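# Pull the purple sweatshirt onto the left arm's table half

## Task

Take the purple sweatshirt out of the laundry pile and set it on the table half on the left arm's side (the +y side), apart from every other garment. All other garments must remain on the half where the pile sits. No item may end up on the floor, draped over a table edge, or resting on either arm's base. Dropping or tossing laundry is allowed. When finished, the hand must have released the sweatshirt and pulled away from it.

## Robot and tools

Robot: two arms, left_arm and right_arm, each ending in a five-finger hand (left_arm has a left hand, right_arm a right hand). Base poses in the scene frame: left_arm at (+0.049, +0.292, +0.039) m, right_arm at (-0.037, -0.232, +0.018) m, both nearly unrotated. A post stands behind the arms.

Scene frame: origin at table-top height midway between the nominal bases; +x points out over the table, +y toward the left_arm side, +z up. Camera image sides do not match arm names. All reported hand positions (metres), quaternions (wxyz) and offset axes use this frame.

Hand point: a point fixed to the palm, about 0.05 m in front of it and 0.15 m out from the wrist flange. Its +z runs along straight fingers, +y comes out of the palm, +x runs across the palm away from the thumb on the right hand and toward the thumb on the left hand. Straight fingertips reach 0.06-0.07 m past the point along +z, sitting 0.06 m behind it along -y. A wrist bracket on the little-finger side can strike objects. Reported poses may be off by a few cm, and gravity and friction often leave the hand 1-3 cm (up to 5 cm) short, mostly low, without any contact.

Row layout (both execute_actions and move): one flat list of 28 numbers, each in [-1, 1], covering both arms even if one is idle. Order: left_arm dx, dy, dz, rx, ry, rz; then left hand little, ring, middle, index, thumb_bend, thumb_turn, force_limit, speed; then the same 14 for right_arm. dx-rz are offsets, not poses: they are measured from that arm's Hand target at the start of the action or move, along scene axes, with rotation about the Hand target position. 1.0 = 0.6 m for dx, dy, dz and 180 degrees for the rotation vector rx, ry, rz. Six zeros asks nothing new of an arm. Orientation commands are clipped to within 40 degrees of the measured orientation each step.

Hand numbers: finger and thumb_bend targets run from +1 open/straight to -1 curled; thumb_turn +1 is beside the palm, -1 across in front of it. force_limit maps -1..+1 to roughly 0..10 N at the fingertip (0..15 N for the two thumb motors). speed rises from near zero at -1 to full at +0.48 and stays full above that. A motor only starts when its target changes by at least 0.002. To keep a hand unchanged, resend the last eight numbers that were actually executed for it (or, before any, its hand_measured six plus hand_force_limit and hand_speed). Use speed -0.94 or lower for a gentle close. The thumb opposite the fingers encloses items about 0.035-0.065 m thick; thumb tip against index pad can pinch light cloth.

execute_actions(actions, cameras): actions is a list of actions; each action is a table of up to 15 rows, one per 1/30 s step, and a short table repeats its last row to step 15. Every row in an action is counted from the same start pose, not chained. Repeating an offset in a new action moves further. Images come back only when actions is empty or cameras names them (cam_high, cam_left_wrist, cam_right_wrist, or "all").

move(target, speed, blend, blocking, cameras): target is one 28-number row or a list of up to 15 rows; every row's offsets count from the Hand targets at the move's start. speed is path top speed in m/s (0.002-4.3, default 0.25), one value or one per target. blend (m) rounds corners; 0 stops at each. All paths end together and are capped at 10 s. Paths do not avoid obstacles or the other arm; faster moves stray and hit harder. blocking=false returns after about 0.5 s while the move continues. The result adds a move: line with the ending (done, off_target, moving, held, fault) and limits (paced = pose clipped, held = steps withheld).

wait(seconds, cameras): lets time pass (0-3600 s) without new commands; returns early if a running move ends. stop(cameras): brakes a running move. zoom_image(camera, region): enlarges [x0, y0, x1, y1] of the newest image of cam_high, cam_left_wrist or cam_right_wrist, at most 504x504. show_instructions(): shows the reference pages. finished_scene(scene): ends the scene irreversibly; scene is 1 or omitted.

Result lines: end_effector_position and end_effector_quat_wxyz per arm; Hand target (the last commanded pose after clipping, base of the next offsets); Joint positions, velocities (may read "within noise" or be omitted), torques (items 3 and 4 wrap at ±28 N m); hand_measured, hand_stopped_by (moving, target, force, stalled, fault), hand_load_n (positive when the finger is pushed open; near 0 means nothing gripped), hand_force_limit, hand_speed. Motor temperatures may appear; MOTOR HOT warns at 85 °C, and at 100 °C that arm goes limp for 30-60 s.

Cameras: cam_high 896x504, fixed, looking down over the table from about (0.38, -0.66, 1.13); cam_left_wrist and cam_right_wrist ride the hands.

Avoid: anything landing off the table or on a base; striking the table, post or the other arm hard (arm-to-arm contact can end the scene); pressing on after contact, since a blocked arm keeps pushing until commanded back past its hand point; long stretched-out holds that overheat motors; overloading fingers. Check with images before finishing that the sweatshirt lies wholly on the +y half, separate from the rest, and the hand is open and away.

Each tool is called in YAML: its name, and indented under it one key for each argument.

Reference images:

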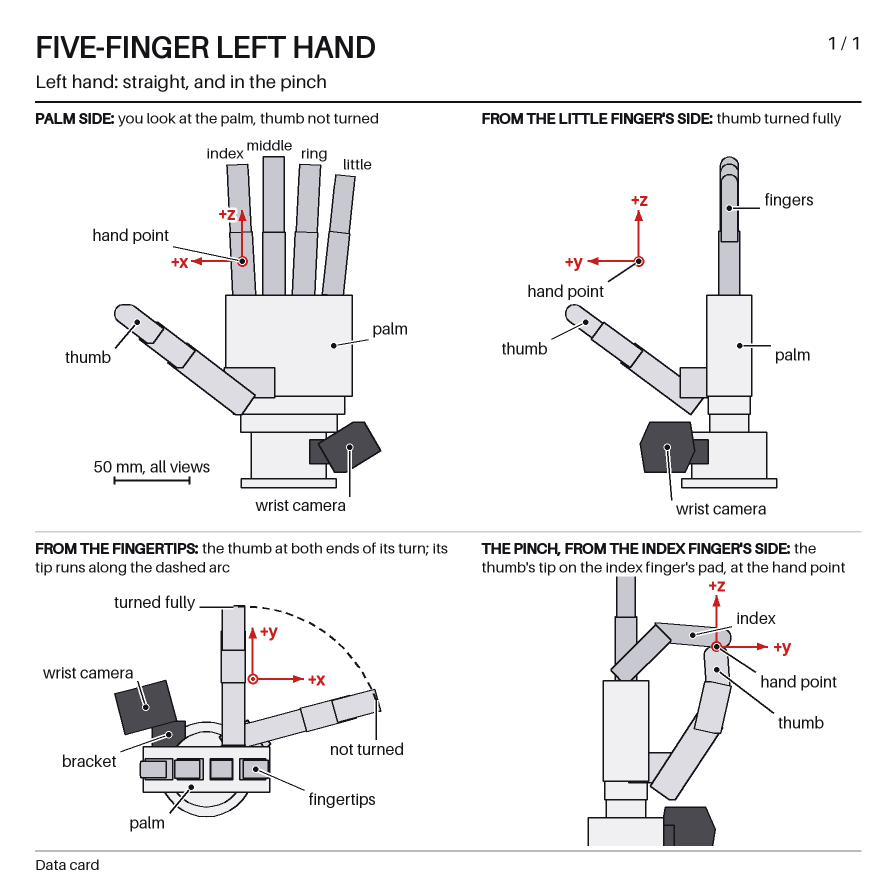

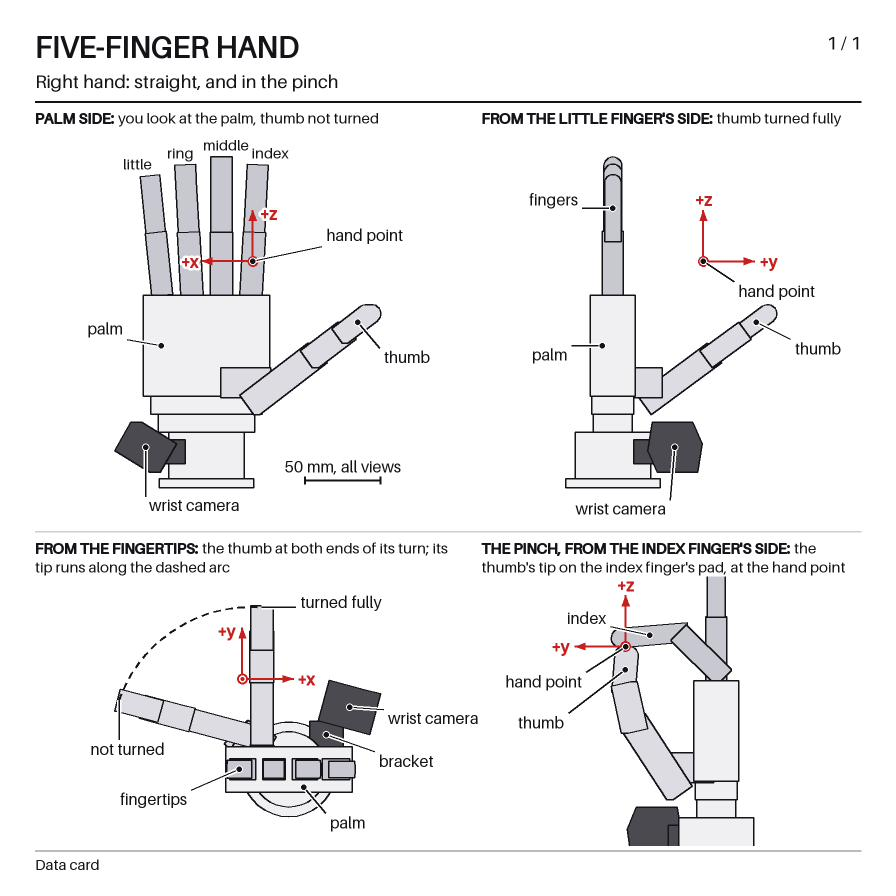

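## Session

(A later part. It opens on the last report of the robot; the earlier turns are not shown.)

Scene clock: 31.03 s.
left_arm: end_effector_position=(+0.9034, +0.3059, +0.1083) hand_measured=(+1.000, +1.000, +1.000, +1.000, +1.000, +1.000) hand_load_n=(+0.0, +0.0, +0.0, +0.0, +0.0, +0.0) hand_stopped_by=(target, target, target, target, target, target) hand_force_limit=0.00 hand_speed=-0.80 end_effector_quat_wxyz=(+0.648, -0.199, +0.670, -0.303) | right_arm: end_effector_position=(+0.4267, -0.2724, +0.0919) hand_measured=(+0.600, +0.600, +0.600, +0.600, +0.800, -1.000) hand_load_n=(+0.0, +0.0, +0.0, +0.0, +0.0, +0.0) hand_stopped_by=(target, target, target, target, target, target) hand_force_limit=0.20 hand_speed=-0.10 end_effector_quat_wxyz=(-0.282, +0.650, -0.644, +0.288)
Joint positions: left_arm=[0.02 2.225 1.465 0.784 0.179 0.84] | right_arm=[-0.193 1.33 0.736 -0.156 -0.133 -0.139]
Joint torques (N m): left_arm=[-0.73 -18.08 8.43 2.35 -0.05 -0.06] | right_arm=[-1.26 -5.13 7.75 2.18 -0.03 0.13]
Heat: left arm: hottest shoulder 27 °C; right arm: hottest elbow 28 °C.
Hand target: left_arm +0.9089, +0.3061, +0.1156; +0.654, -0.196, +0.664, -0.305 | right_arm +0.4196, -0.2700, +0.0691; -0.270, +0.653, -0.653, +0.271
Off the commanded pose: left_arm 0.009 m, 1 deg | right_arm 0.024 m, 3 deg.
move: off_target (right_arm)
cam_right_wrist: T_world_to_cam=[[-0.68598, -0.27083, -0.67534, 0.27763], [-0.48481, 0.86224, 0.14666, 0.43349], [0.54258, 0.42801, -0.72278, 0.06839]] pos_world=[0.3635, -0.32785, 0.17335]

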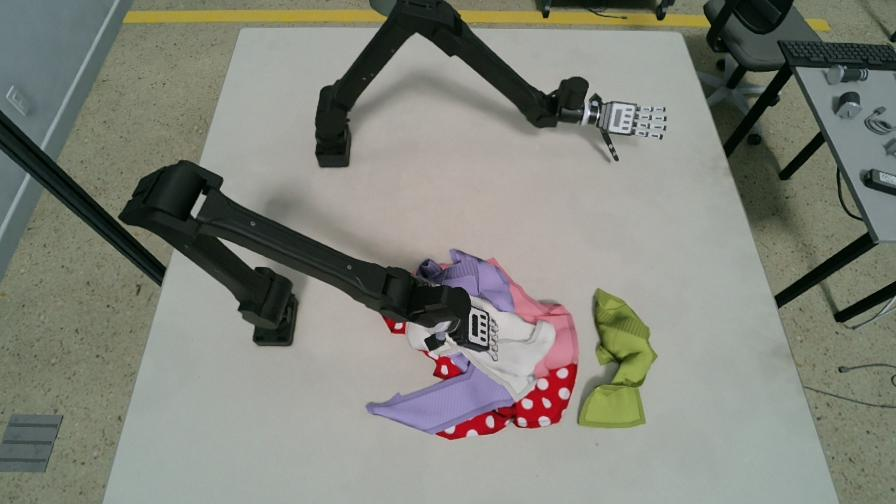

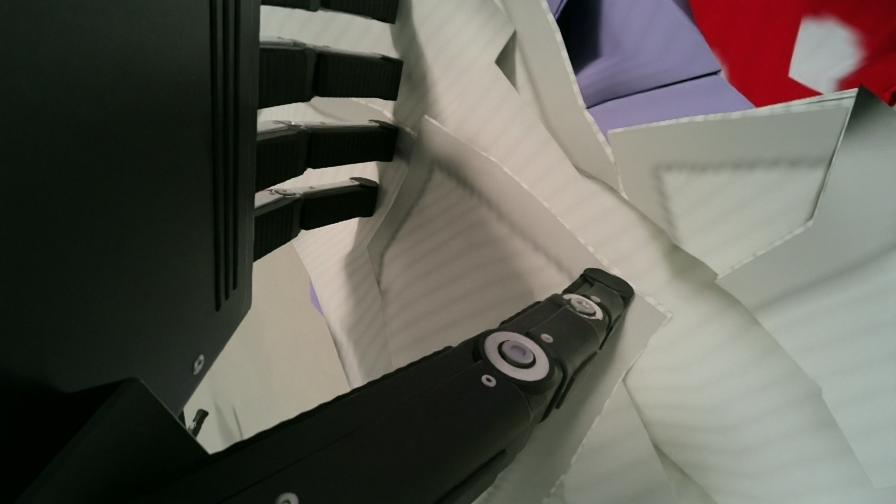

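move:
  target:
    - [0,0,0,0,0,0,1,1,1,1,1,1,0,-0.8, 0,0,-0.015,0,0,0,0.1,0.1,0.1,0.1,0.1,-1,0.0,-0.3]
    - [0,0,0,0,0,0,1,1,1,1,1,1,0,-0.8, 0,0,-0.015,0,0,0,-1,-1,-1,-0.7,-0.1,-1,0.2,-0.3]
    - [0,0,0,0,0,0,1,1,1,1,1,1,0,-0.8, 0,0,0.3,0,0,0,-1,-1,-1,-0.7,-0.1,-1,0.2,-0.3]
  cameras: ["cam_high","cam_right_wrist"]
  speed: 0.15

Scene clock: 34.87 s.
left_arm: end_effector_position=(+0.9034, +0.3059, +0.1083) hand_measured=(+1.000, +1.000, +1.000, +1.000, +1.000, +1.000) hand_load_n=(+0.0, +0.0, +0.0, -0.5, +0.5, +0.0) hand_stopped_by=(target, target, target, target, target, target) hand_force_limit=0.00 hand_speed=-0.80 end_effector_quat_wxyz=(+0.648, -0.199, +0.670, -0.303) | right_arm: end_effector_position=(+0.4123, -0.2697, +0.2330) hand_measured=(-1.000, -1.000, -0.206, -0.208, -0.088, -1.000) hand_load_n=(+0.5, +0.0, +11.5, +8.5, +10.0, +0.0) hand_stopped_by=(target, target, force, force, force, target) hand_force_limit=0.20 hand_speed=-0.30 end_effector_quat_wxyz=(-0.265, +0.657, -0.655, +0.263)
Joint positions: left_arm=[0.02 2.225 1.465 0.784 0.179 0.84] | right_arm=[-0.193 1.169 1.025 -0.671 -0.133 -0.137]
Joint torques (N m): left_arm=[-0.67 -18.08 8.4 2.37 -0.04 -0.06] | right_arm=[-1.32 -6.53 14.09 1.25 -0.08 0.14]
Heat: left arm: hottest shoulder 27 °C; right arm: hottest elbow 28 °C.
Hand target: left_arm +0.9089, +0.3061, +0.1156; +0.654, -0.196, +0.664, -0.305 | right_arm +0.4197, -0.2700, +0.2492; -0.270, +0.653, -0.653, +0.271
Off the commanded pose: left_arm 0.009 m, 1 deg | right_arm 0.018 m, 1 deg.
move: off_target (right_arm); target 2's new numbers were sent with right_arm's hand 0.029 m and 3 deg from that target
cam_right_wrist: T_world_to_cam=[[-0.72813, -0.26069, -0.63393, 0.37421], [-0.47232, 0.86105, 0.18842, 0.3883], [0.49673, 0.43661, -0.75009, 0.20467]] pos_world=[0.35421, -0.32615, 0.31758]

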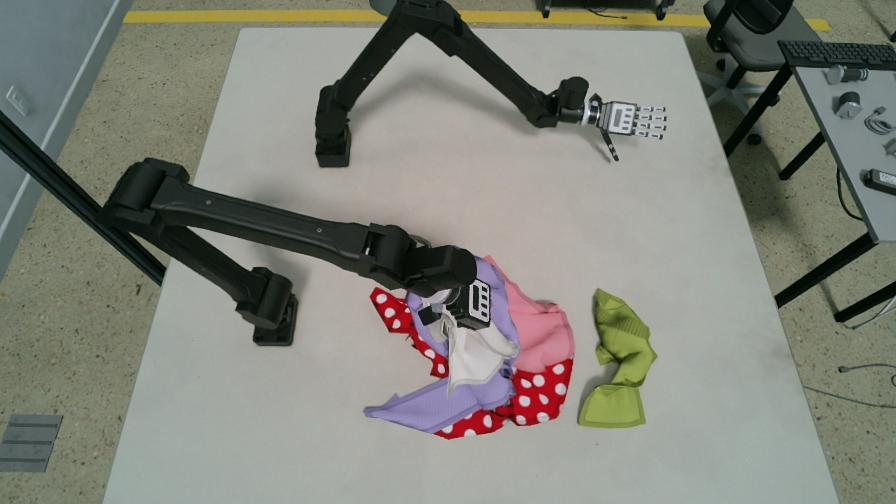

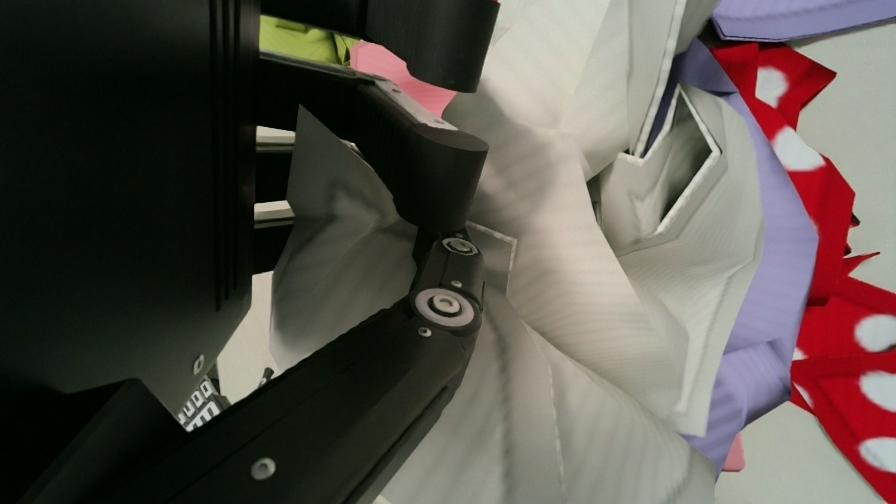

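move:
  target:
    - [0,0,0,0,0,0,1,1,1,1,1,1,0,-0.8, 0,0,0.3,0,0,0,-1,-1,-1,-0.7,-0.1,-1,0.2,-0.3]
    - [0,0,0,0,0,0,1,1,1,1,1,1,0,-0.8, 0.6,-0.15,0.28,0,0,0,-1,-1,-1,-0.7,-0.1,-1,0.2,-0.3]
    - [0,0,0,0,0,0,1,1,1,1,1,1,0,-0.8, 0.65,-0.15,-0.25,0,0,0,-1,-1,-1,-0.7,-0.1,-1,0.2,-0.3]
  cameras: ["cam_high","cam_right_wrist"]
  speed: 0.25
  blend: 0.04

Scene clock: 39.33 s.
left_arm: end_effector_position=(+0.9034, +0.3059, +0.1083) hand_measured=(+1.000, +1.000, +1.000, +1.000, +1.000, +1.000) hand_load_n=(+0.0, +0.0, +0.0, +0.0, +0.0, -0.5) hand_stopped_by=(target, target, target, target, target, target) hand_force_limit=0.00 hand_speed=-0.80 end_effector_quat_wxyz=(+0.648, -0.199, +0.670, -0.303) | right_arm: end_effector_position=(+0.8069, -0.3578, +0.0999) hand_measured=(-1.000, -1.000, -0.206, -0.208, -0.088, -1.000) hand_load_n=(+0.0, +0.0, +11.0, +8.5, +10.0, +0.0) hand_stopped_by=(target, target, force, force, force, target) hand_force_limit=0.20 hand_speed=-0.30 end_effector_quat_wxyz=(-0.268, +0.655, -0.654, +0.265)
Joint positions: left_arm=[0.02 2.225 1.465 0.784 0.179 0.84] | right_arm=[-0.21 2.35 2.258 -0.716 -0.147 -0.148]
Joint torques (N m): left_arm=[-0.62 -17.96 8.44 2.33 -0.05 -0.07] | right_arm=[-1.61 -22.07 10.37 2.35 -0.1 0.07]
Heat: left arm: hottest shoulder 28 °C; right arm: hottest elbow 28 °C.
Hand target: left_arm +0.9089, +0.3061, +0.1156; +0.654, -0.196, +0.664, -0.305 | right_arm +0.8096, -0.3598, +0.0990; -0.270, +0.653, -0.653, +0.271
Off the commanded pose: left_arm 0.009 m, 1 deg | right_arm 0.004 m, 1 deg.
elbow stopped short (right arm): the move would have taken joint 3 (elbow) straighter than the controller allows.
move: done
cam_right_wrist: T_world_to_cam=[[-0.72291, -0.25973, -0.64027, 0.5509], [-0.47396, 0.86068, 0.186, 0.67709], [0.50276, 0.43793, -0.74529, -0.05758]] pos_world=[0.74811, -0.41446, 0.18387]

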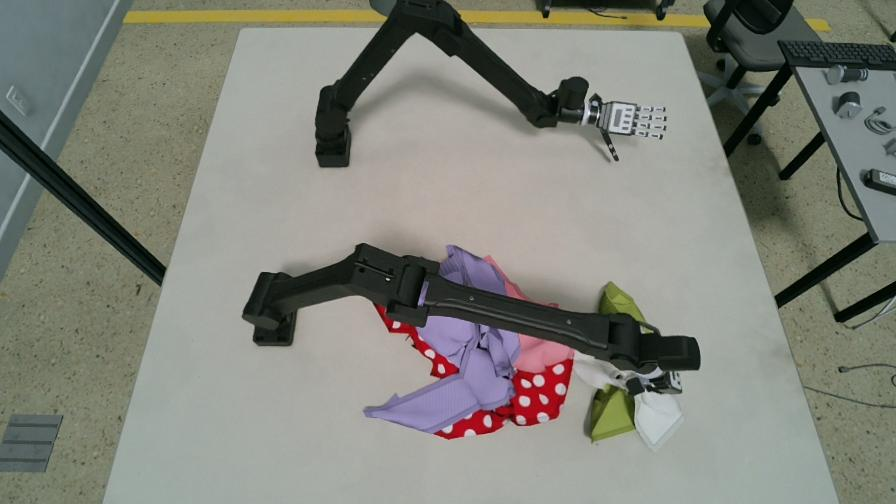

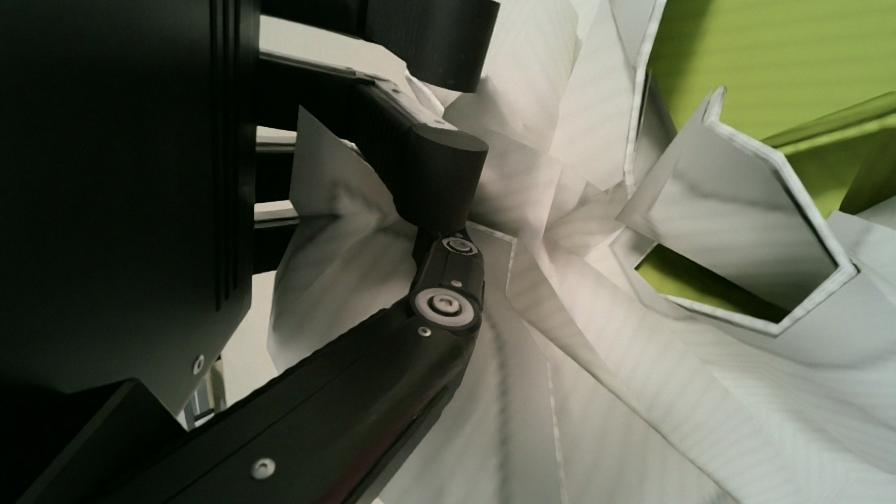

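move:
  target:
    - [0,0,0,0,0,0,1,1,1,1,1,1,0,-0.8, 0,0,-0.02,0,0,0,-0.9,-0.9,-1,-0.7,-0.1,-1,0.2,-0.3]
    - [0,0,0,0,0,0,1,1,1,1,1,1,0,-0.8, 0,0,-0.02,0,0,0,0.8,0.8,0.8,0.8,1,-1,0.2,-0.1]
    - [0,0,0.1,0,0,0,1,1,1,1,1,1,0,-0.8, -0.03,0,0.3,0,0,0,0.8,0.8,0.8,0.8,1,-1,0.2,-0.1]
    - [-0.75,0.57,0.25,0,0,0,1,1,1,1,1,1,0,-0.8, -0.9,-0.1,0.45,0,0,0,0.6,0.6,0.6,0.6,1,-1,0.2,-0.1]
  cameras: ["cam_high","cam_right_wrist"]
  speed: [0.15,0.15,0.2,0.35]
  blend: [0,0,0.03,0]

zoom_image:
  camera: "cam_high"
  region: [360, 240, 700, 450]

Scene clock: 45.87 s.
left_arm: end_effector_position=(+0.4570, +0.6488, +0.2588) hand_measured=(+1.000, +1.000, +1.000, +1.000, +1.000, +1.000) hand_load_n=(+0.0, +0.0, +0.0, +0.0, +0.0, +0.0) hand_stopped_by=(target, target, target, target, target, target) hand_force_limit=0.00 hand_speed=-0.80 end_effector_quat_wxyz=(+0.653, -0.200, +0.664, -0.304) | right_arm: end_effector_position=(+0.2714, -0.4191, +0.3747) hand_measured=(+0.600, +0.600, +0.600, +0.600, +1.000, -1.000) hand_load_n=(+0.0, +0.0, +0.0, +0.0, +0.0, +0.0) hand_stopped_by=(target, target, target, target, target, target) hand_force_limit=0.20 hand_speed=-0.10 end_effector_quat_wxyz=(-0.272, +0.651, -0.651, +0.281)
Joint positions: left_arm=[1.036 1.469 0.771 0.797 1.187 0.751] | right_arm=[-0.799 1.042 1.316 -1.209 -0.529 -0.617]
Joint torques (N m): left_arm=[-0.85 -9.41 7.82 1.44 -0.04 -0.13] | right_arm=[-1.96 -4.01 10.18 1.01 -0.54 -0.02]
Heat: left arm: hottest shoulder 28 °C; right arm: hottest elbow 29 °C.
Hand target: left_arm +0.4589, +0.6481, +0.2655; +0.654, -0.196, +0.664, -0.305 | right_arm +0.2697, -0.4198, +0.3689; -0.270, +0.653, -0.653, +0.271
Off the commanded pose: left_arm 0.007 m, 0 deg | right_arm 0.006 m, 1 deg.
move: done
cam_right_wrist: T_world_to_cam=[[-0.70581, -0.26453, -0.65716, 0.3236], [-0.47263, 0.86686, 0.15868, 0.43735], [0.52769, 0.4226, -0.73686, 0.42695]] pos_world=[0.20981, -0.47395, 0.45786]

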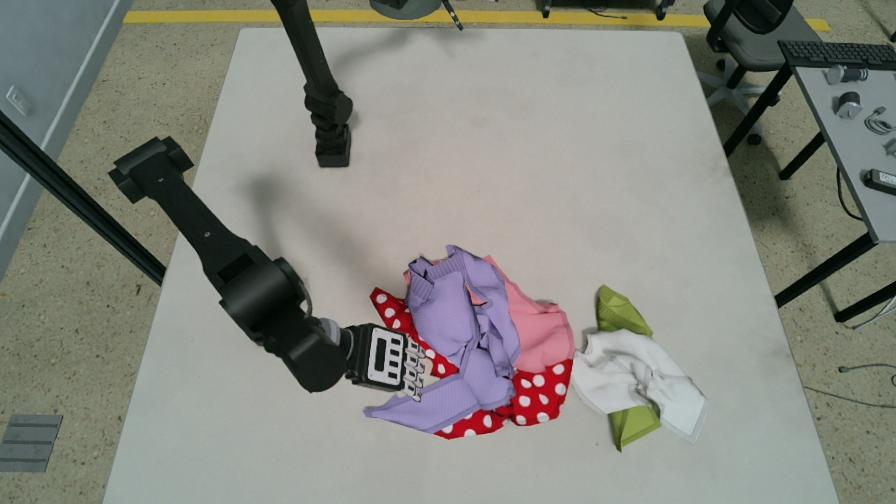

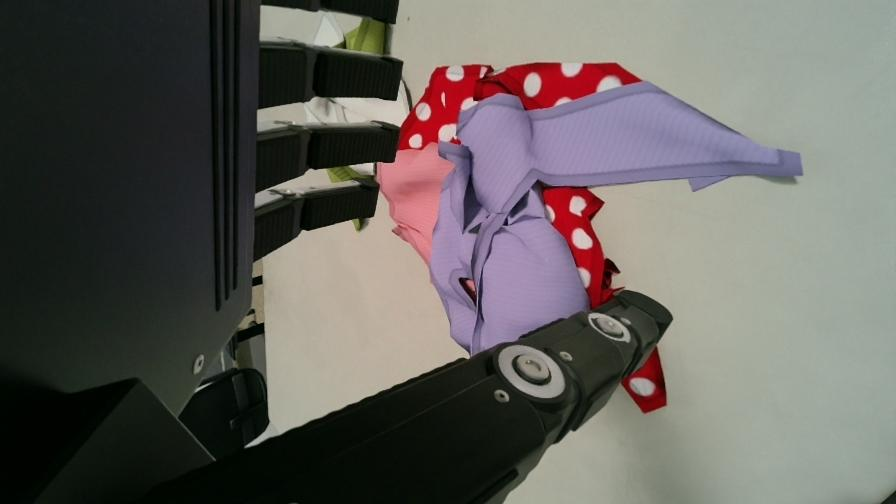

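Scaled by 1.482 from the camera's image (finer frame: 1280x720).

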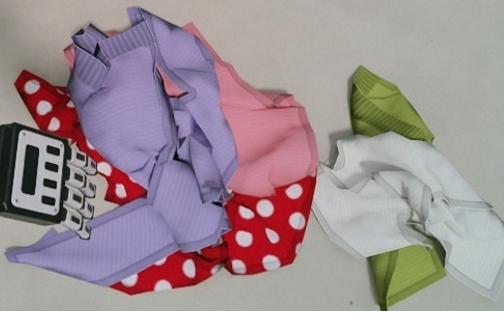

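move:
  target:
    - [0,0,0,0,0,0,1,1,1,1,1,1,0,-0.8, 0.209,0.308,-0.28,0,0,0,0.6,0.6,0.6,0.6,0.8,-1,0.2,-0.1]
    - [0,0,0,0,0,0,1,1,1,1,1,1,0,-0.8, 0.209,0.308,-0.515,0,0,0,0.6,0.6,0.6,0.6,0.8,-1,0.2,-0.1]
  cameras: ["cam_high","cam_right_wrist"]
  speed: [0.3,0.12]
  blend: 0.02

Scene clock: 48.87 s.
left_arm: end_effector_position=(+0.4570, +0.6488, +0.2588) hand_measured=(+1.000, +1.000, +1.000, +1.000, +1.000, +1.000) hand_load_n=(+0.0, +0.0, +0.0, +0.0, +0.0, +0.0) hand_stopped_by=(target, target, target, target, target, target) hand_force_limit=0.00 hand_speed=-0.80 end_effector_quat_wxyz=(+0.653, -0.200, +0.664, -0.304) | right_arm: end_effector_position=(+0.3982, -0.2365, +0.0725) hand_measured=(+0.600, +0.600, +0.600, +0.600, +0.800, -1.000) hand_load_n=(+0.0, +0.0, +0.0, +0.0, +0.0, +0.0) hand_stopped_by=(target, target, target, target, target, target) hand_force_limit=0.20 hand_speed=-0.10 end_effector_quat_wxyz=(-0.276, +0.654, -0.647, +0.280)
Joint positions: left_arm=[1.036 1.469 0.771 0.797 1.187 0.751] | right_arm=[-0.104 1.283 0.641 -0.125 -0.071 -0.08]
Joint torques (N m): left_arm=[-0.91 -9.41 7.79 1.47 -0.02 -0.12] | right_arm=[-1.49 -4.84 8.12 2.24 -0.05 0.17]
Heat: left arm: hottest shoulder 28 °C; right arm: hottest elbow 29 °C.
Hand target: left_arm +0.4589, +0.6481, +0.2655; +0.654, -0.196, +0.664, -0.305 | right_arm +0.3950, -0.2351, +0.0599; -0.270, +0.653, -0.653, +0.271
Off the commanded pose: left_arm 0.007 m, 0 deg | right_arm 0.013 m, 1 deg.
move: off_target (right_arm)
cam_right_wrist: T_world_to_cam=[[-0.69997, -0.27035, -0.66103, 0.25935], [-0.4835, 0.8606, 0.16, 0.38967], [0.52562, 0.4316, -0.73311, 0.06284]] pos_world=[0.33691, -0.29236, 0.15516]

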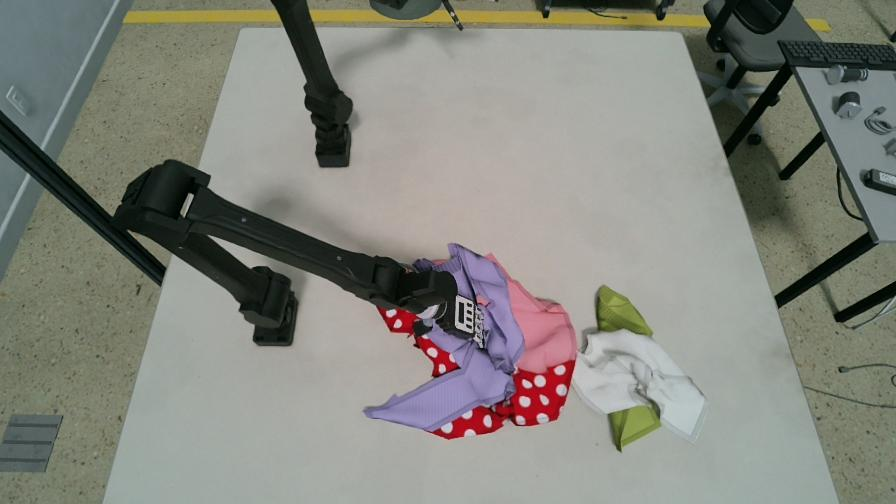

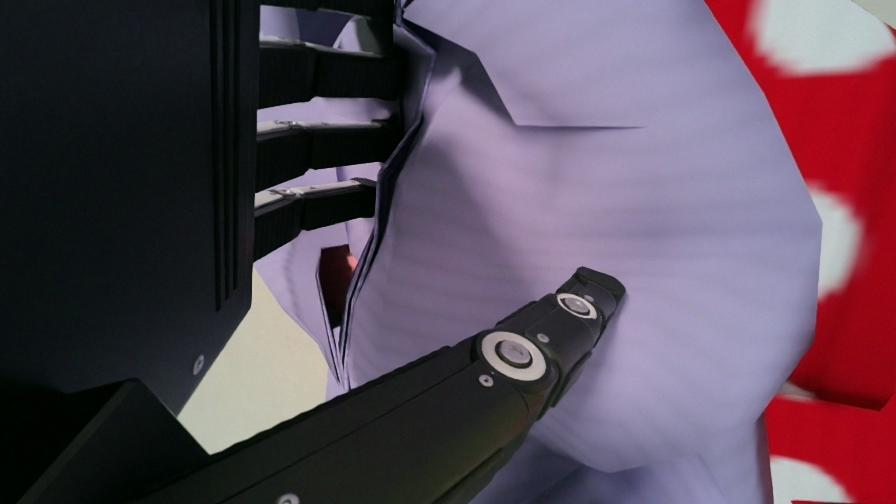

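Pre-grasp looks good over purple. Close and lift.

move:
  target:
    - [0,0,0,0,0,0,1,1,1,1,1,1,0,-0.8, 0,0,-0.015,0,0,0,0.1,0.1,0.1,0.1,0.1,-1,0.0,-0.3]
    - [0,0,0,0,0,0,1,1,1,1,1,1,0,-0.8, 0,0,-0.015,0,0,0,-1,-1,-1,-0.7,-0.1,-1,0.3,-0.3]
    - [0,0,0,0,0,0,1,1,1,1,1,1,0,-0.8, 0,0,0.35,0,0,0,-1,-1,-1,-0.7,-0.1,-1,0.3,-0.3]
  cameras: ["cam_high","cam_right_wrist"]
  speed: 0.15

zoom_image:
  camera: "cam_high"
  region: [360, 240, 700, 450]

Scene clock: 53.17 s.
left_arm: end_effector_position=(+0.4570, +0.6488, +0.2588) hand_measured=(+1.000, +1.000, +1.000, +1.000, +1.000, +1.000) hand_load_n=(+0.0, +0.0, +0.0, +0.0, +0.0, +0.0) hand_stopped_by=(target, target, target, target, target, target) hand_force_limit=0.00 hand_speed=-0.80 end_effector_quat_wxyz=(+0.653, -0.200, +0.664, -0.304) | right_arm: end_effector_position=(+0.3878, -0.2352, +0.2512) hand_measured=(-1.000, -1.000, -0.210, -0.212, -0.092, -1.000) hand_load_n=(+1.0, +2.5, +11.0, +7.0, +9.0, +1.5) hand_stopped_by=(target, target, force, force, force, target) hand_force_limit=0.30 hand_speed=-0.30 end_effector_quat_wxyz=(-0.262, +0.659, -0.655, +0.262)
Joint positions: left_arm=[1.036 1.469 0.771 0.797 1.187 0.751] | right_arm=[-0.104 1.085 1.013 -0.742 -0.071 -0.077]
Joint torques (N m): left_arm=[-0.73 -9.47 7.8 1.44 -0.03 -0.14] | right_arm=[-1.55 -5.71 14.32 1.31 -0.03 0.15]
Heat: left arm: hottest shoulder 27 °C; right arm: hottest elbow 29 °C.
Hand target: left_arm +0.4589, +0.6481, +0.2655; +0.654, -0.196, +0.664, -0.305 | right_arm +0.3950, -0.2351, +0.2701; -0.271, +0.653, -0.653, +0.271
Off the commanded pose: left_arm 0.007 m, 0 deg | right_arm 0.020 m, 2 deg.
move: off_target (right_arm); target 2's new numbers were sent with right_arm's hand 0.018 m and 2 deg from that target
cam_right_wrist: T_world_to_cam=[[-0.73107, -0.2648, -0.62883, 0.37588], [-0.47363, 0.86035, 0.18834, 0.34398], [0.49114, 0.43552, -0.75439, 0.21846]] pos_world=[0.33041, -0.29156, 0.33638]

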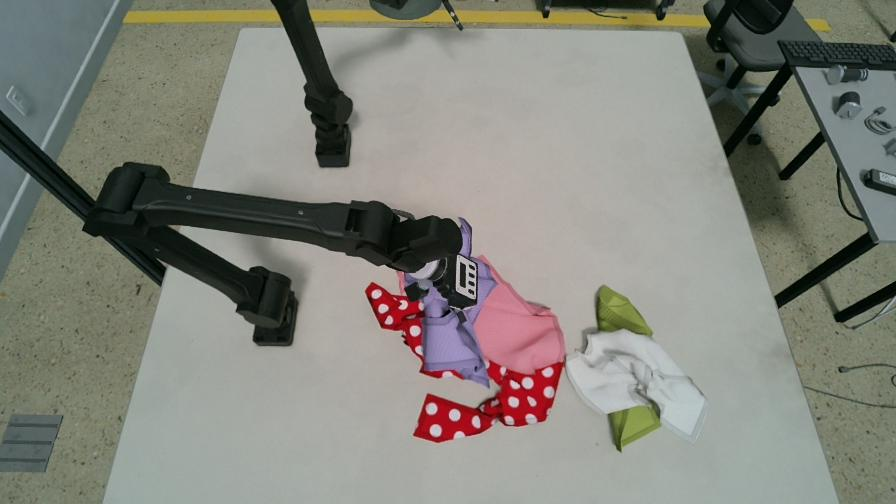

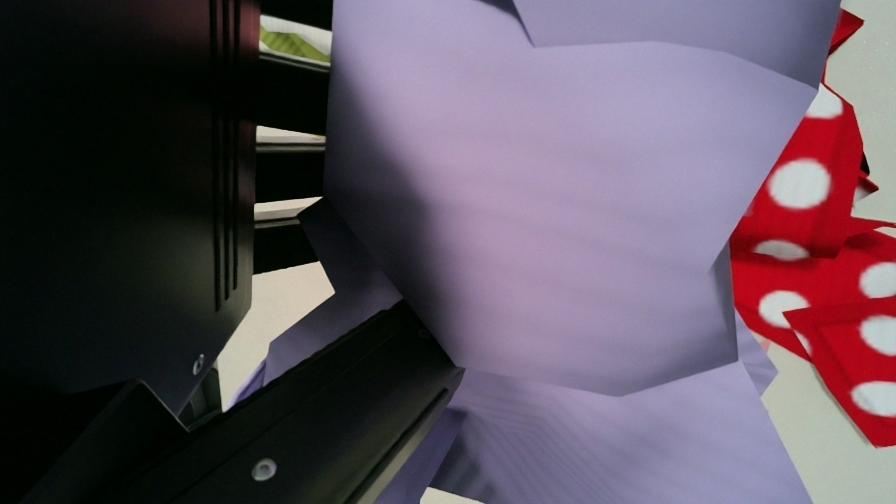

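Scaled by 1.482 from the camera's image (finer frame: 1280x720).

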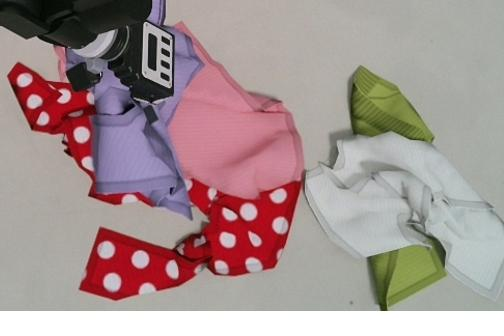

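move:
  target:
    - [0,0,0,0,0,0,1,1,1,1,1,1,0,-0.8, 0,0,0.3,0,0,0,-1,-1,-1,-0.7,-0.1,-1,0.3,-0.3]
  cameras: ["cam_high","cam_right_wrist"]
  speed: 0.15

zoom_image:
  camera: "cam_high"
  region: [360, 200, 700, 450]

Scene clock: 55.23 s.
left_arm: end_effector_position=(+0.4570, +0.6488, +0.2588) hand_measured=(+1.000, +1.000, +1.000, +1.000, +1.000, +1.000) hand_load_n=(+0.0, +0.0, +0.0, +0.0, +0.0, +0.0) hand_stopped_by=(target, target, target, target, target, target) hand_force_limit=0.00 hand_speed=-0.80 end_effector_quat_wxyz=(+0.653, -0.200, +0.664, -0.304) | right_arm: end_effector_position=(+0.3923, -0.2357, +0.4354) hand_measured=(-1.000, -1.000, -0.210, -0.212, -0.092, -1.000) hand_load_n=(+1.0, +2.5, +11.0, +7.0, +9.5, +1.5) hand_stopped_by=(target, target, force, force, force, target) hand_force_limit=0.30 hand_speed=-0.30 end_effector_quat_wxyz=(-0.265, +0.658, -0.654, +0.265)
Joint positions: left_arm=[1.036 1.469 0.771 0.797 1.187 0.751] | right_arm=[-0.104 1.169 1.565 -1.202 -0.071 -0.077]
Joint torques (N m): left_arm=[-0.73 -9.41 7.8 1.44 -0.02 -0.14] | right_arm=[-1.44 -5.83 13.75 1.24 -0.06 0.14]
Heat: left arm: hottest shoulder 27 °C; right arm: hottest elbow 29 °C.
Hand target: left_arm +0.4589, +0.6481, +0.2655; +0.654, -0.196, +0.664, -0.305 | right_arm +0.3951, -0.2351, +0.4499; -0.270, +0.653, -0.653, +0.271
Off the commanded pose: left_arm 0.007 m, 0 deg | right_arm 0.015 m, 1 deg.
move: off_target (right_arm)
cam_right_wrist: T_world_to_cam=[[-0.72628, -0.26524, -0.63417, 0.49511], [-0.47505, 0.86047, 0.18415, 0.31422], [0.49684, 0.43501, -0.75094, 0.3515]] pos_world=[0.33421, -0.29196, 0.52008]

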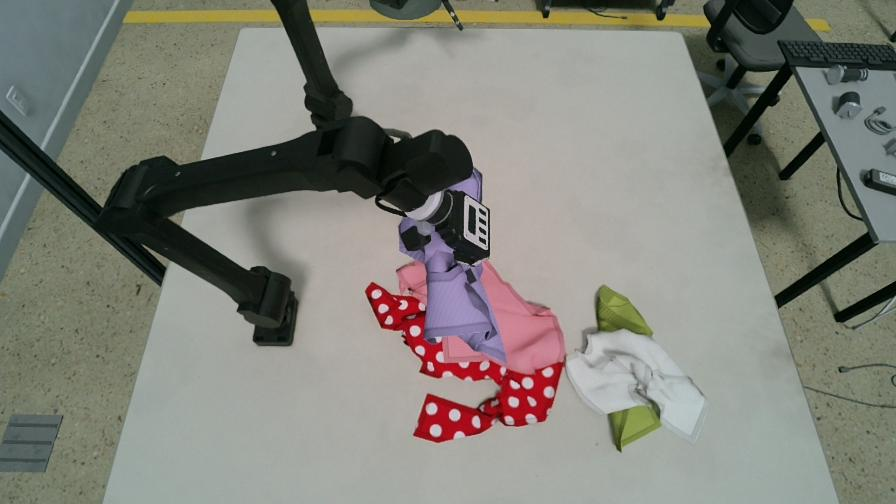

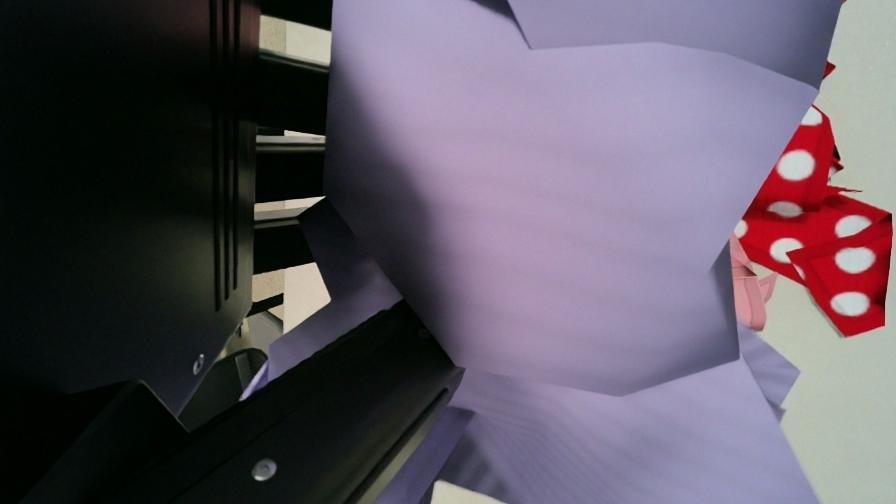

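Scaled by 1.482 from the camera's image (finer frame: 1280x720).

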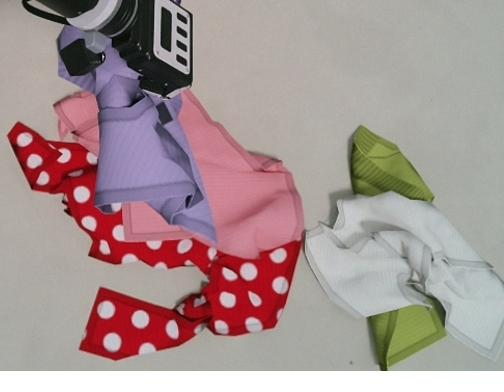

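move:
  target:
    - [0,0,0,0,0,0,1,1,1,1,1,1,0,-0.8, 0.25,0.88,0,0,0,0,-1,-1,-1,-0.7,-0.1,-1,0.3,-0.3]
  cameras: ["cam_high"]
  speed: 0.2

Scene clock: 59.17 s.
left_arm: end_effector_position=(+0.4570, +0.6488, +0.2588) hand_measured=(+1.000, +1.000, +1.000, +1.000, +1.000, +1.000) hand_load_n=(+0.0, +0.0, +0.0, -0.5, +0.0, +0.0) hand_stopped_by=(target, target, target, target, target, target) hand_force_limit=0.00 hand_speed=-0.80 end_effector_quat_wxyz=(+0.653, -0.200, +0.664, -0.304) | right_arm: end_effector_position=(+0.5394, +0.2878, +0.4336) hand_measured=(-1.000, -1.000, -0.210, -0.212, -0.092, -1.000) hand_load_n=(+1.0, +2.5, +11.0, +7.0, +9.5, +1.5) hand_stopped_by=(target, target, force, force, force, target) hand_force_limit=0.30 hand_speed=-0.30 end_effector_quat_wxyz=(-0.350, +0.640, -0.624, +0.281)
Joint positions: left_arm=[1.036 1.469 0.771 0.797 1.187 0.751] | right_arm=[0.791 2.22 2.892 -1.434 0.523 0.541]
Joint torques (N m): left_arm=[-0.85 -9.35 7.77 1.44 -0.05 -0.14] | right_arm=[-1.61 -18.67 12.4 2.45 0.36 0.11]
Motor temperatures (°C): left_arm=[26 27 26 26 25 24] | right_arm=[22 26 30 21 23 26]
Heat: left arm: hottest shoulder 27 °C; right arm: hottest elbow 30 °C.
Hand target: left_arm +0.4589, +0.6481, +0.2655; +0.654, -0.196, +0.664, -0.305 | right_arm +0.5449, +0.2930, +0.4501; -0.271, +0.653, -0.653, +0.271
Off the commanded pose: left_arm 0.007 m, 0 deg | right_arm 0.018 m, 10 deg.
elbow stopped short (right arm): the move would have taken joint 3 (elbow) straighter than the controller allows.
move: off_target (right_arm)

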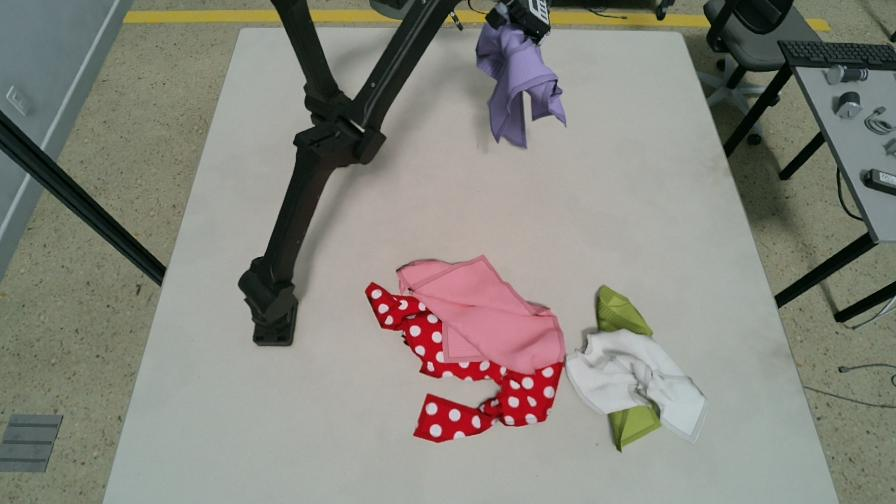

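move:
  target:
    - [0,0,0,0,0,0,1,1,1,1,1,1,0,-0.8, 0,0,-0.595,0,0,0,-1,-1,-1,-0.7,-0.1,-1,0.3,-0.3]
  cameras: ["cam_high","cam_right_wrist"]
  speed: 0.17

Scene clock: 62.00 s.
left_arm: end_effector_position=(+0.4570, +0.6488, +0.2588) hand_measured=(+1.000, +1.000, +1.000, +1.000, +1.000, +1.000) hand_load_n=(+0.0, +0.0, +0.0, +0.5, +0.0, +0.0) hand_stopped_by=(target, target, target, target, target, target) hand_force_limit=0.00 hand_speed=-0.80 end_effector_quat_wxyz=(+0.653, -0.200, +0.664, -0.304) | right_arm: end_effector_position=(+0.5407, +0.2915, +0.1014) hand_measured=(-1.000, -1.000, -0.210, -0.212, -0.092, -1.000) hand_load_n=(+1.0, +2.5, +11.0, +7.0, +9.0, +1.5) hand_stopped_by=(target, target, force, force, force, target) hand_force_limit=0.30 hand_speed=-0.30 end_effector_quat_wxyz=(-0.269, +0.654, -0.654, +0.269)
Joint positions: left_arm=[1.036 1.469 0.771 0.797 1.187 0.751] | right_arm=[0.791 2.122 1.877 -0.719 0.527 0.627]
Joint torques (N m): left_arm=[-0.62 -9.41 7.8 1.46 -0.03 -0.12] | right_arm=[-1.79 -18.49 10.47 2.13 0.32 0.03]
Heat: left arm: hottest shoulder 27 °C; right arm: hottest elbow 30 °C.
Hand target: left_arm +0.4589, +0.6481, +0.2655; +0.654, -0.196, +0.664, -0.305 | right_arm +0.5450, +0.2930, +0.0929; -0.270, +0.653, -0.653, +0.271
Off the commanded pose: left_arm 0.007 m, 0 deg | right_arm 0.009 m, 0 deg.
elbow stopped short (right arm): the move would have taken joint 3 (elbow) straighter than the controller allows.
move: done
cam_right_wrist: T_world_to_cam=[[-0.71842, -0.25967, -0.64532, 0.52618], [-0.473, 0.86258, 0.1795, -0.00866], [0.51004, 0.43419, -0.74252, -0.21015]] pos_world=[0.48111, 0.23535, 0.18507]

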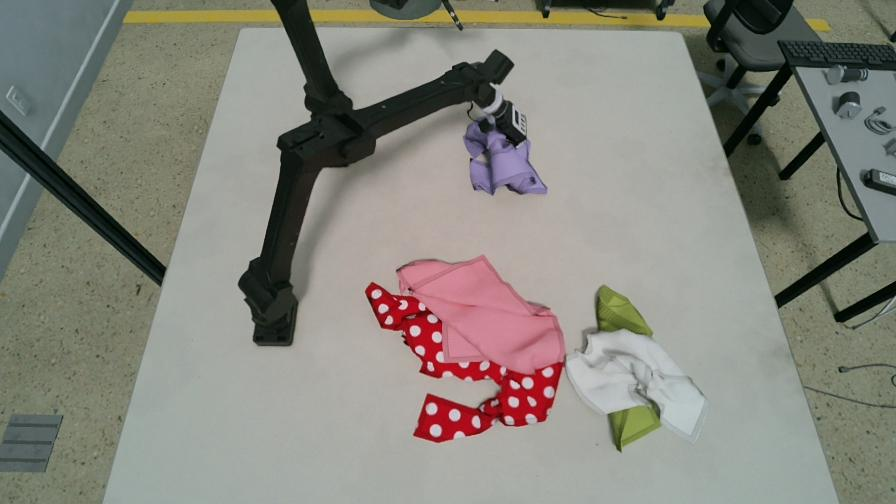

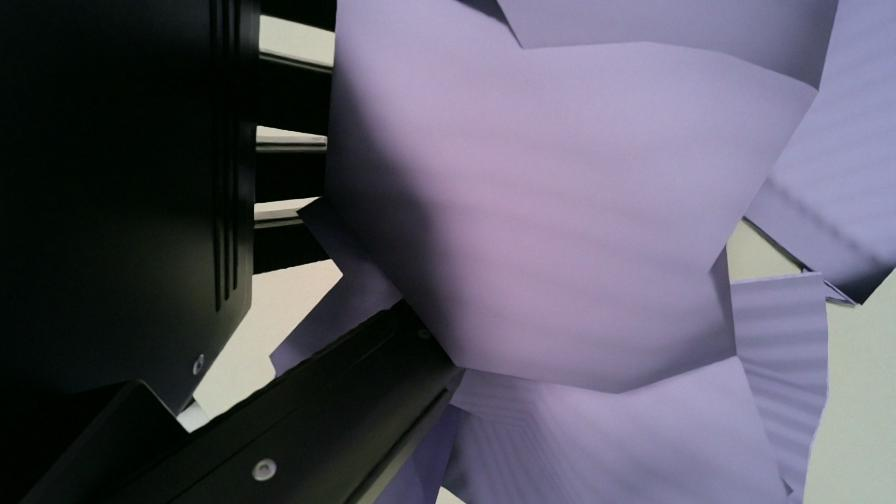

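move:
  target:
    - [0,0,0,0,0,0,1,1,1,1,1,1,0,-0.8, 0,0,-0.045,0,0,0,-0.9,-0.9,-1,-0.7,-0.1,-1,0.3,-0.3]
    - [0,0,0,0,0,0,1,1,1,1,1,1,0,-0.8, 0,0,-0.045,0,0,0,0.8,0.8,0.8,0.8,1,-1,0.2,-0.3]
    - [0,0,0,0,0,0,1,1,1,1,1,1,0,-0.8, -0.03,-0.02,0.4,0,0,0,0.8,0.8,0.8,0.8,1,-1,0.2,-0.3]
    - [0,0,0,0,0,0,1,1,1,1,1,1,0,-0.8, -0.3,-0.48,0.4,0,0,0,0.8,0.8,0.8,0.8,1,-1,0.2,-0.3]
  cameras: ["all"]
  speed: [0.15,0.15,0.15,0.25]
  blend: [0,0,0.03,0]

Scene clock: 68.07 s.
left_arm: end_effector_position=(+0.4570, +0.6488, +0.2588) hand_measured=(+1.000, +1.000, +1.000, +1.000, +1.000, +1.000) hand_load_n=(+0.0, +0.0, +0.0, +0.0, +0.0, +0.0) hand_stopped_by=(target, target, target, target, target, target) hand_force_limit=0.00 hand_speed=-0.80 end_effector_quat_wxyz=(+0.653, -0.200, +0.664, -0.304) | right_arm: end_effector_position=(+0.3594, +0.0036, +0.3379) hand_measured=(+0.800, +0.800, +0.800, +0.800, +1.000, -1.000) hand_load_n=(+0.0, +0.0, +0.0, +0.0, +0.0, +0.0) hand_stopped_by=(target, target, target, target, target, target) hand_force_limit=0.20 hand_speed=-0.30 end_effector_quat_wxyz=(-0.271, +0.651, -0.656, +0.270)
Joint positions: left_arm=[1.036 1.469 0.771 0.797 1.187 0.751] | right_arm=[0.593 1.177 1.31 -1.015 0.41 0.456]
Joint torques (N m): left_arm=[-0.73 -9.29 7.75 1.42 -0.03 -0.12] | right_arm=[-2.08 -5.95 10.43 2.29 0.1 -0.04]
Heat: left arm: hottest shoulder 27 °C; right arm: hottest elbow 30 °C.
Hand target: left_arm +0.4589, +0.6481, +0.2655; +0.654, -0.196, +0.664, -0.305 | right_arm +0.3650, +0.0048, +0.3328; -0.270, +0.653, -0.653, +0.271
Off the commanded pose: left_arm 0.007 m, 0 deg | right_arm 0.008 m, 0 deg.
move: done; target 2's new numbers were sent with right_arm's hand 0.015 m and 0 deg from that target
cam_left_wrist: T_world_to_cam=[[-0.13776, -0.91011, 0.3908, 0.56134], [-0.54813, -0.25858, -0.79542, 0.62016], [0.82497, -0.32379, -0.46323, 0.06853]] pos_world=[0.36073, 0.69343, 0.30566]
cam_right_wrist: T_world_to_cam=[[-0.71775, -0.25321, -0.64863, 0.47468], [-0.46912, 0.86423, 0.18174, 0.10937], [0.51455, 0.43472, -0.73909, 0.18016]] pos_world=[0.29931, -0.05265, 0.42117]

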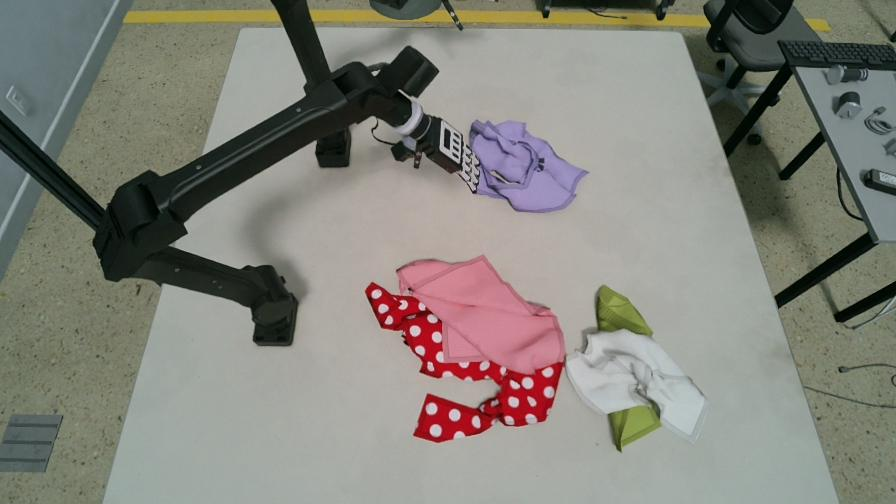

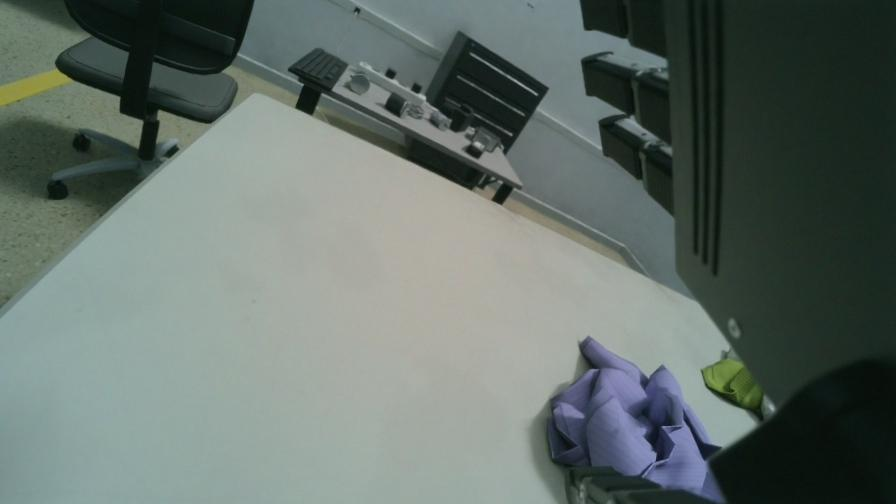

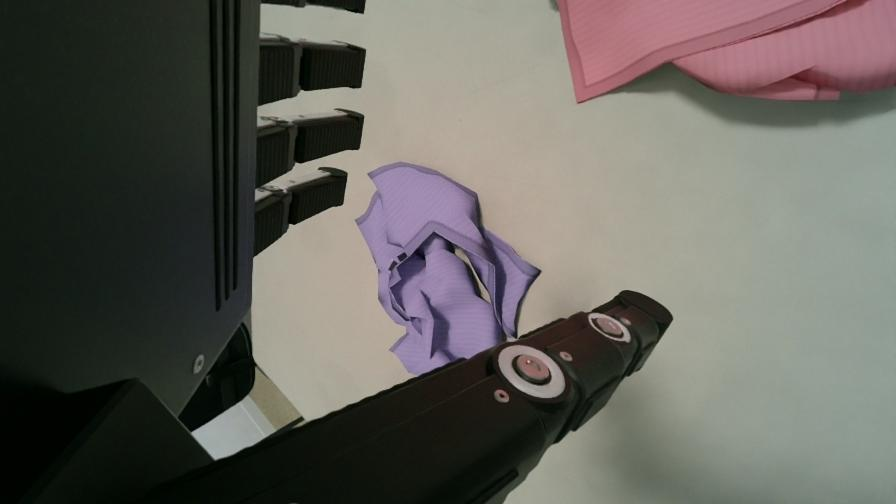

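zoom_image:
  camera: "cam_high"
  region: [440, 100, 620, 230]

zoom_image:
  camera: "cam_right_wrist"
  region: [340, 140, 560, 390]

Scaled by 2.800 from the camera's image (finer frame: 1280x720).

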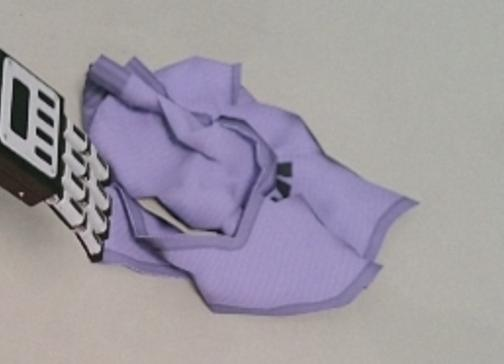

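Scaled by 2.016 from the camera's image (finer frame: 1280x720).

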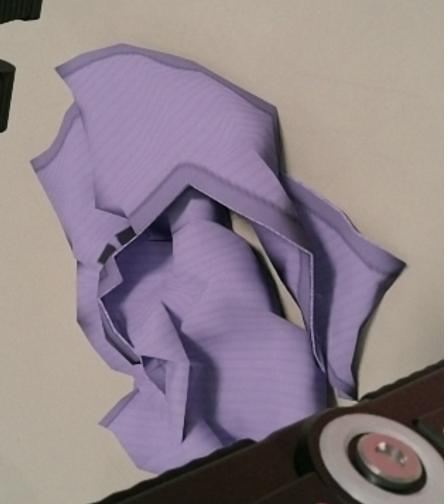

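finished_scene:

The scene is finished: the task was done.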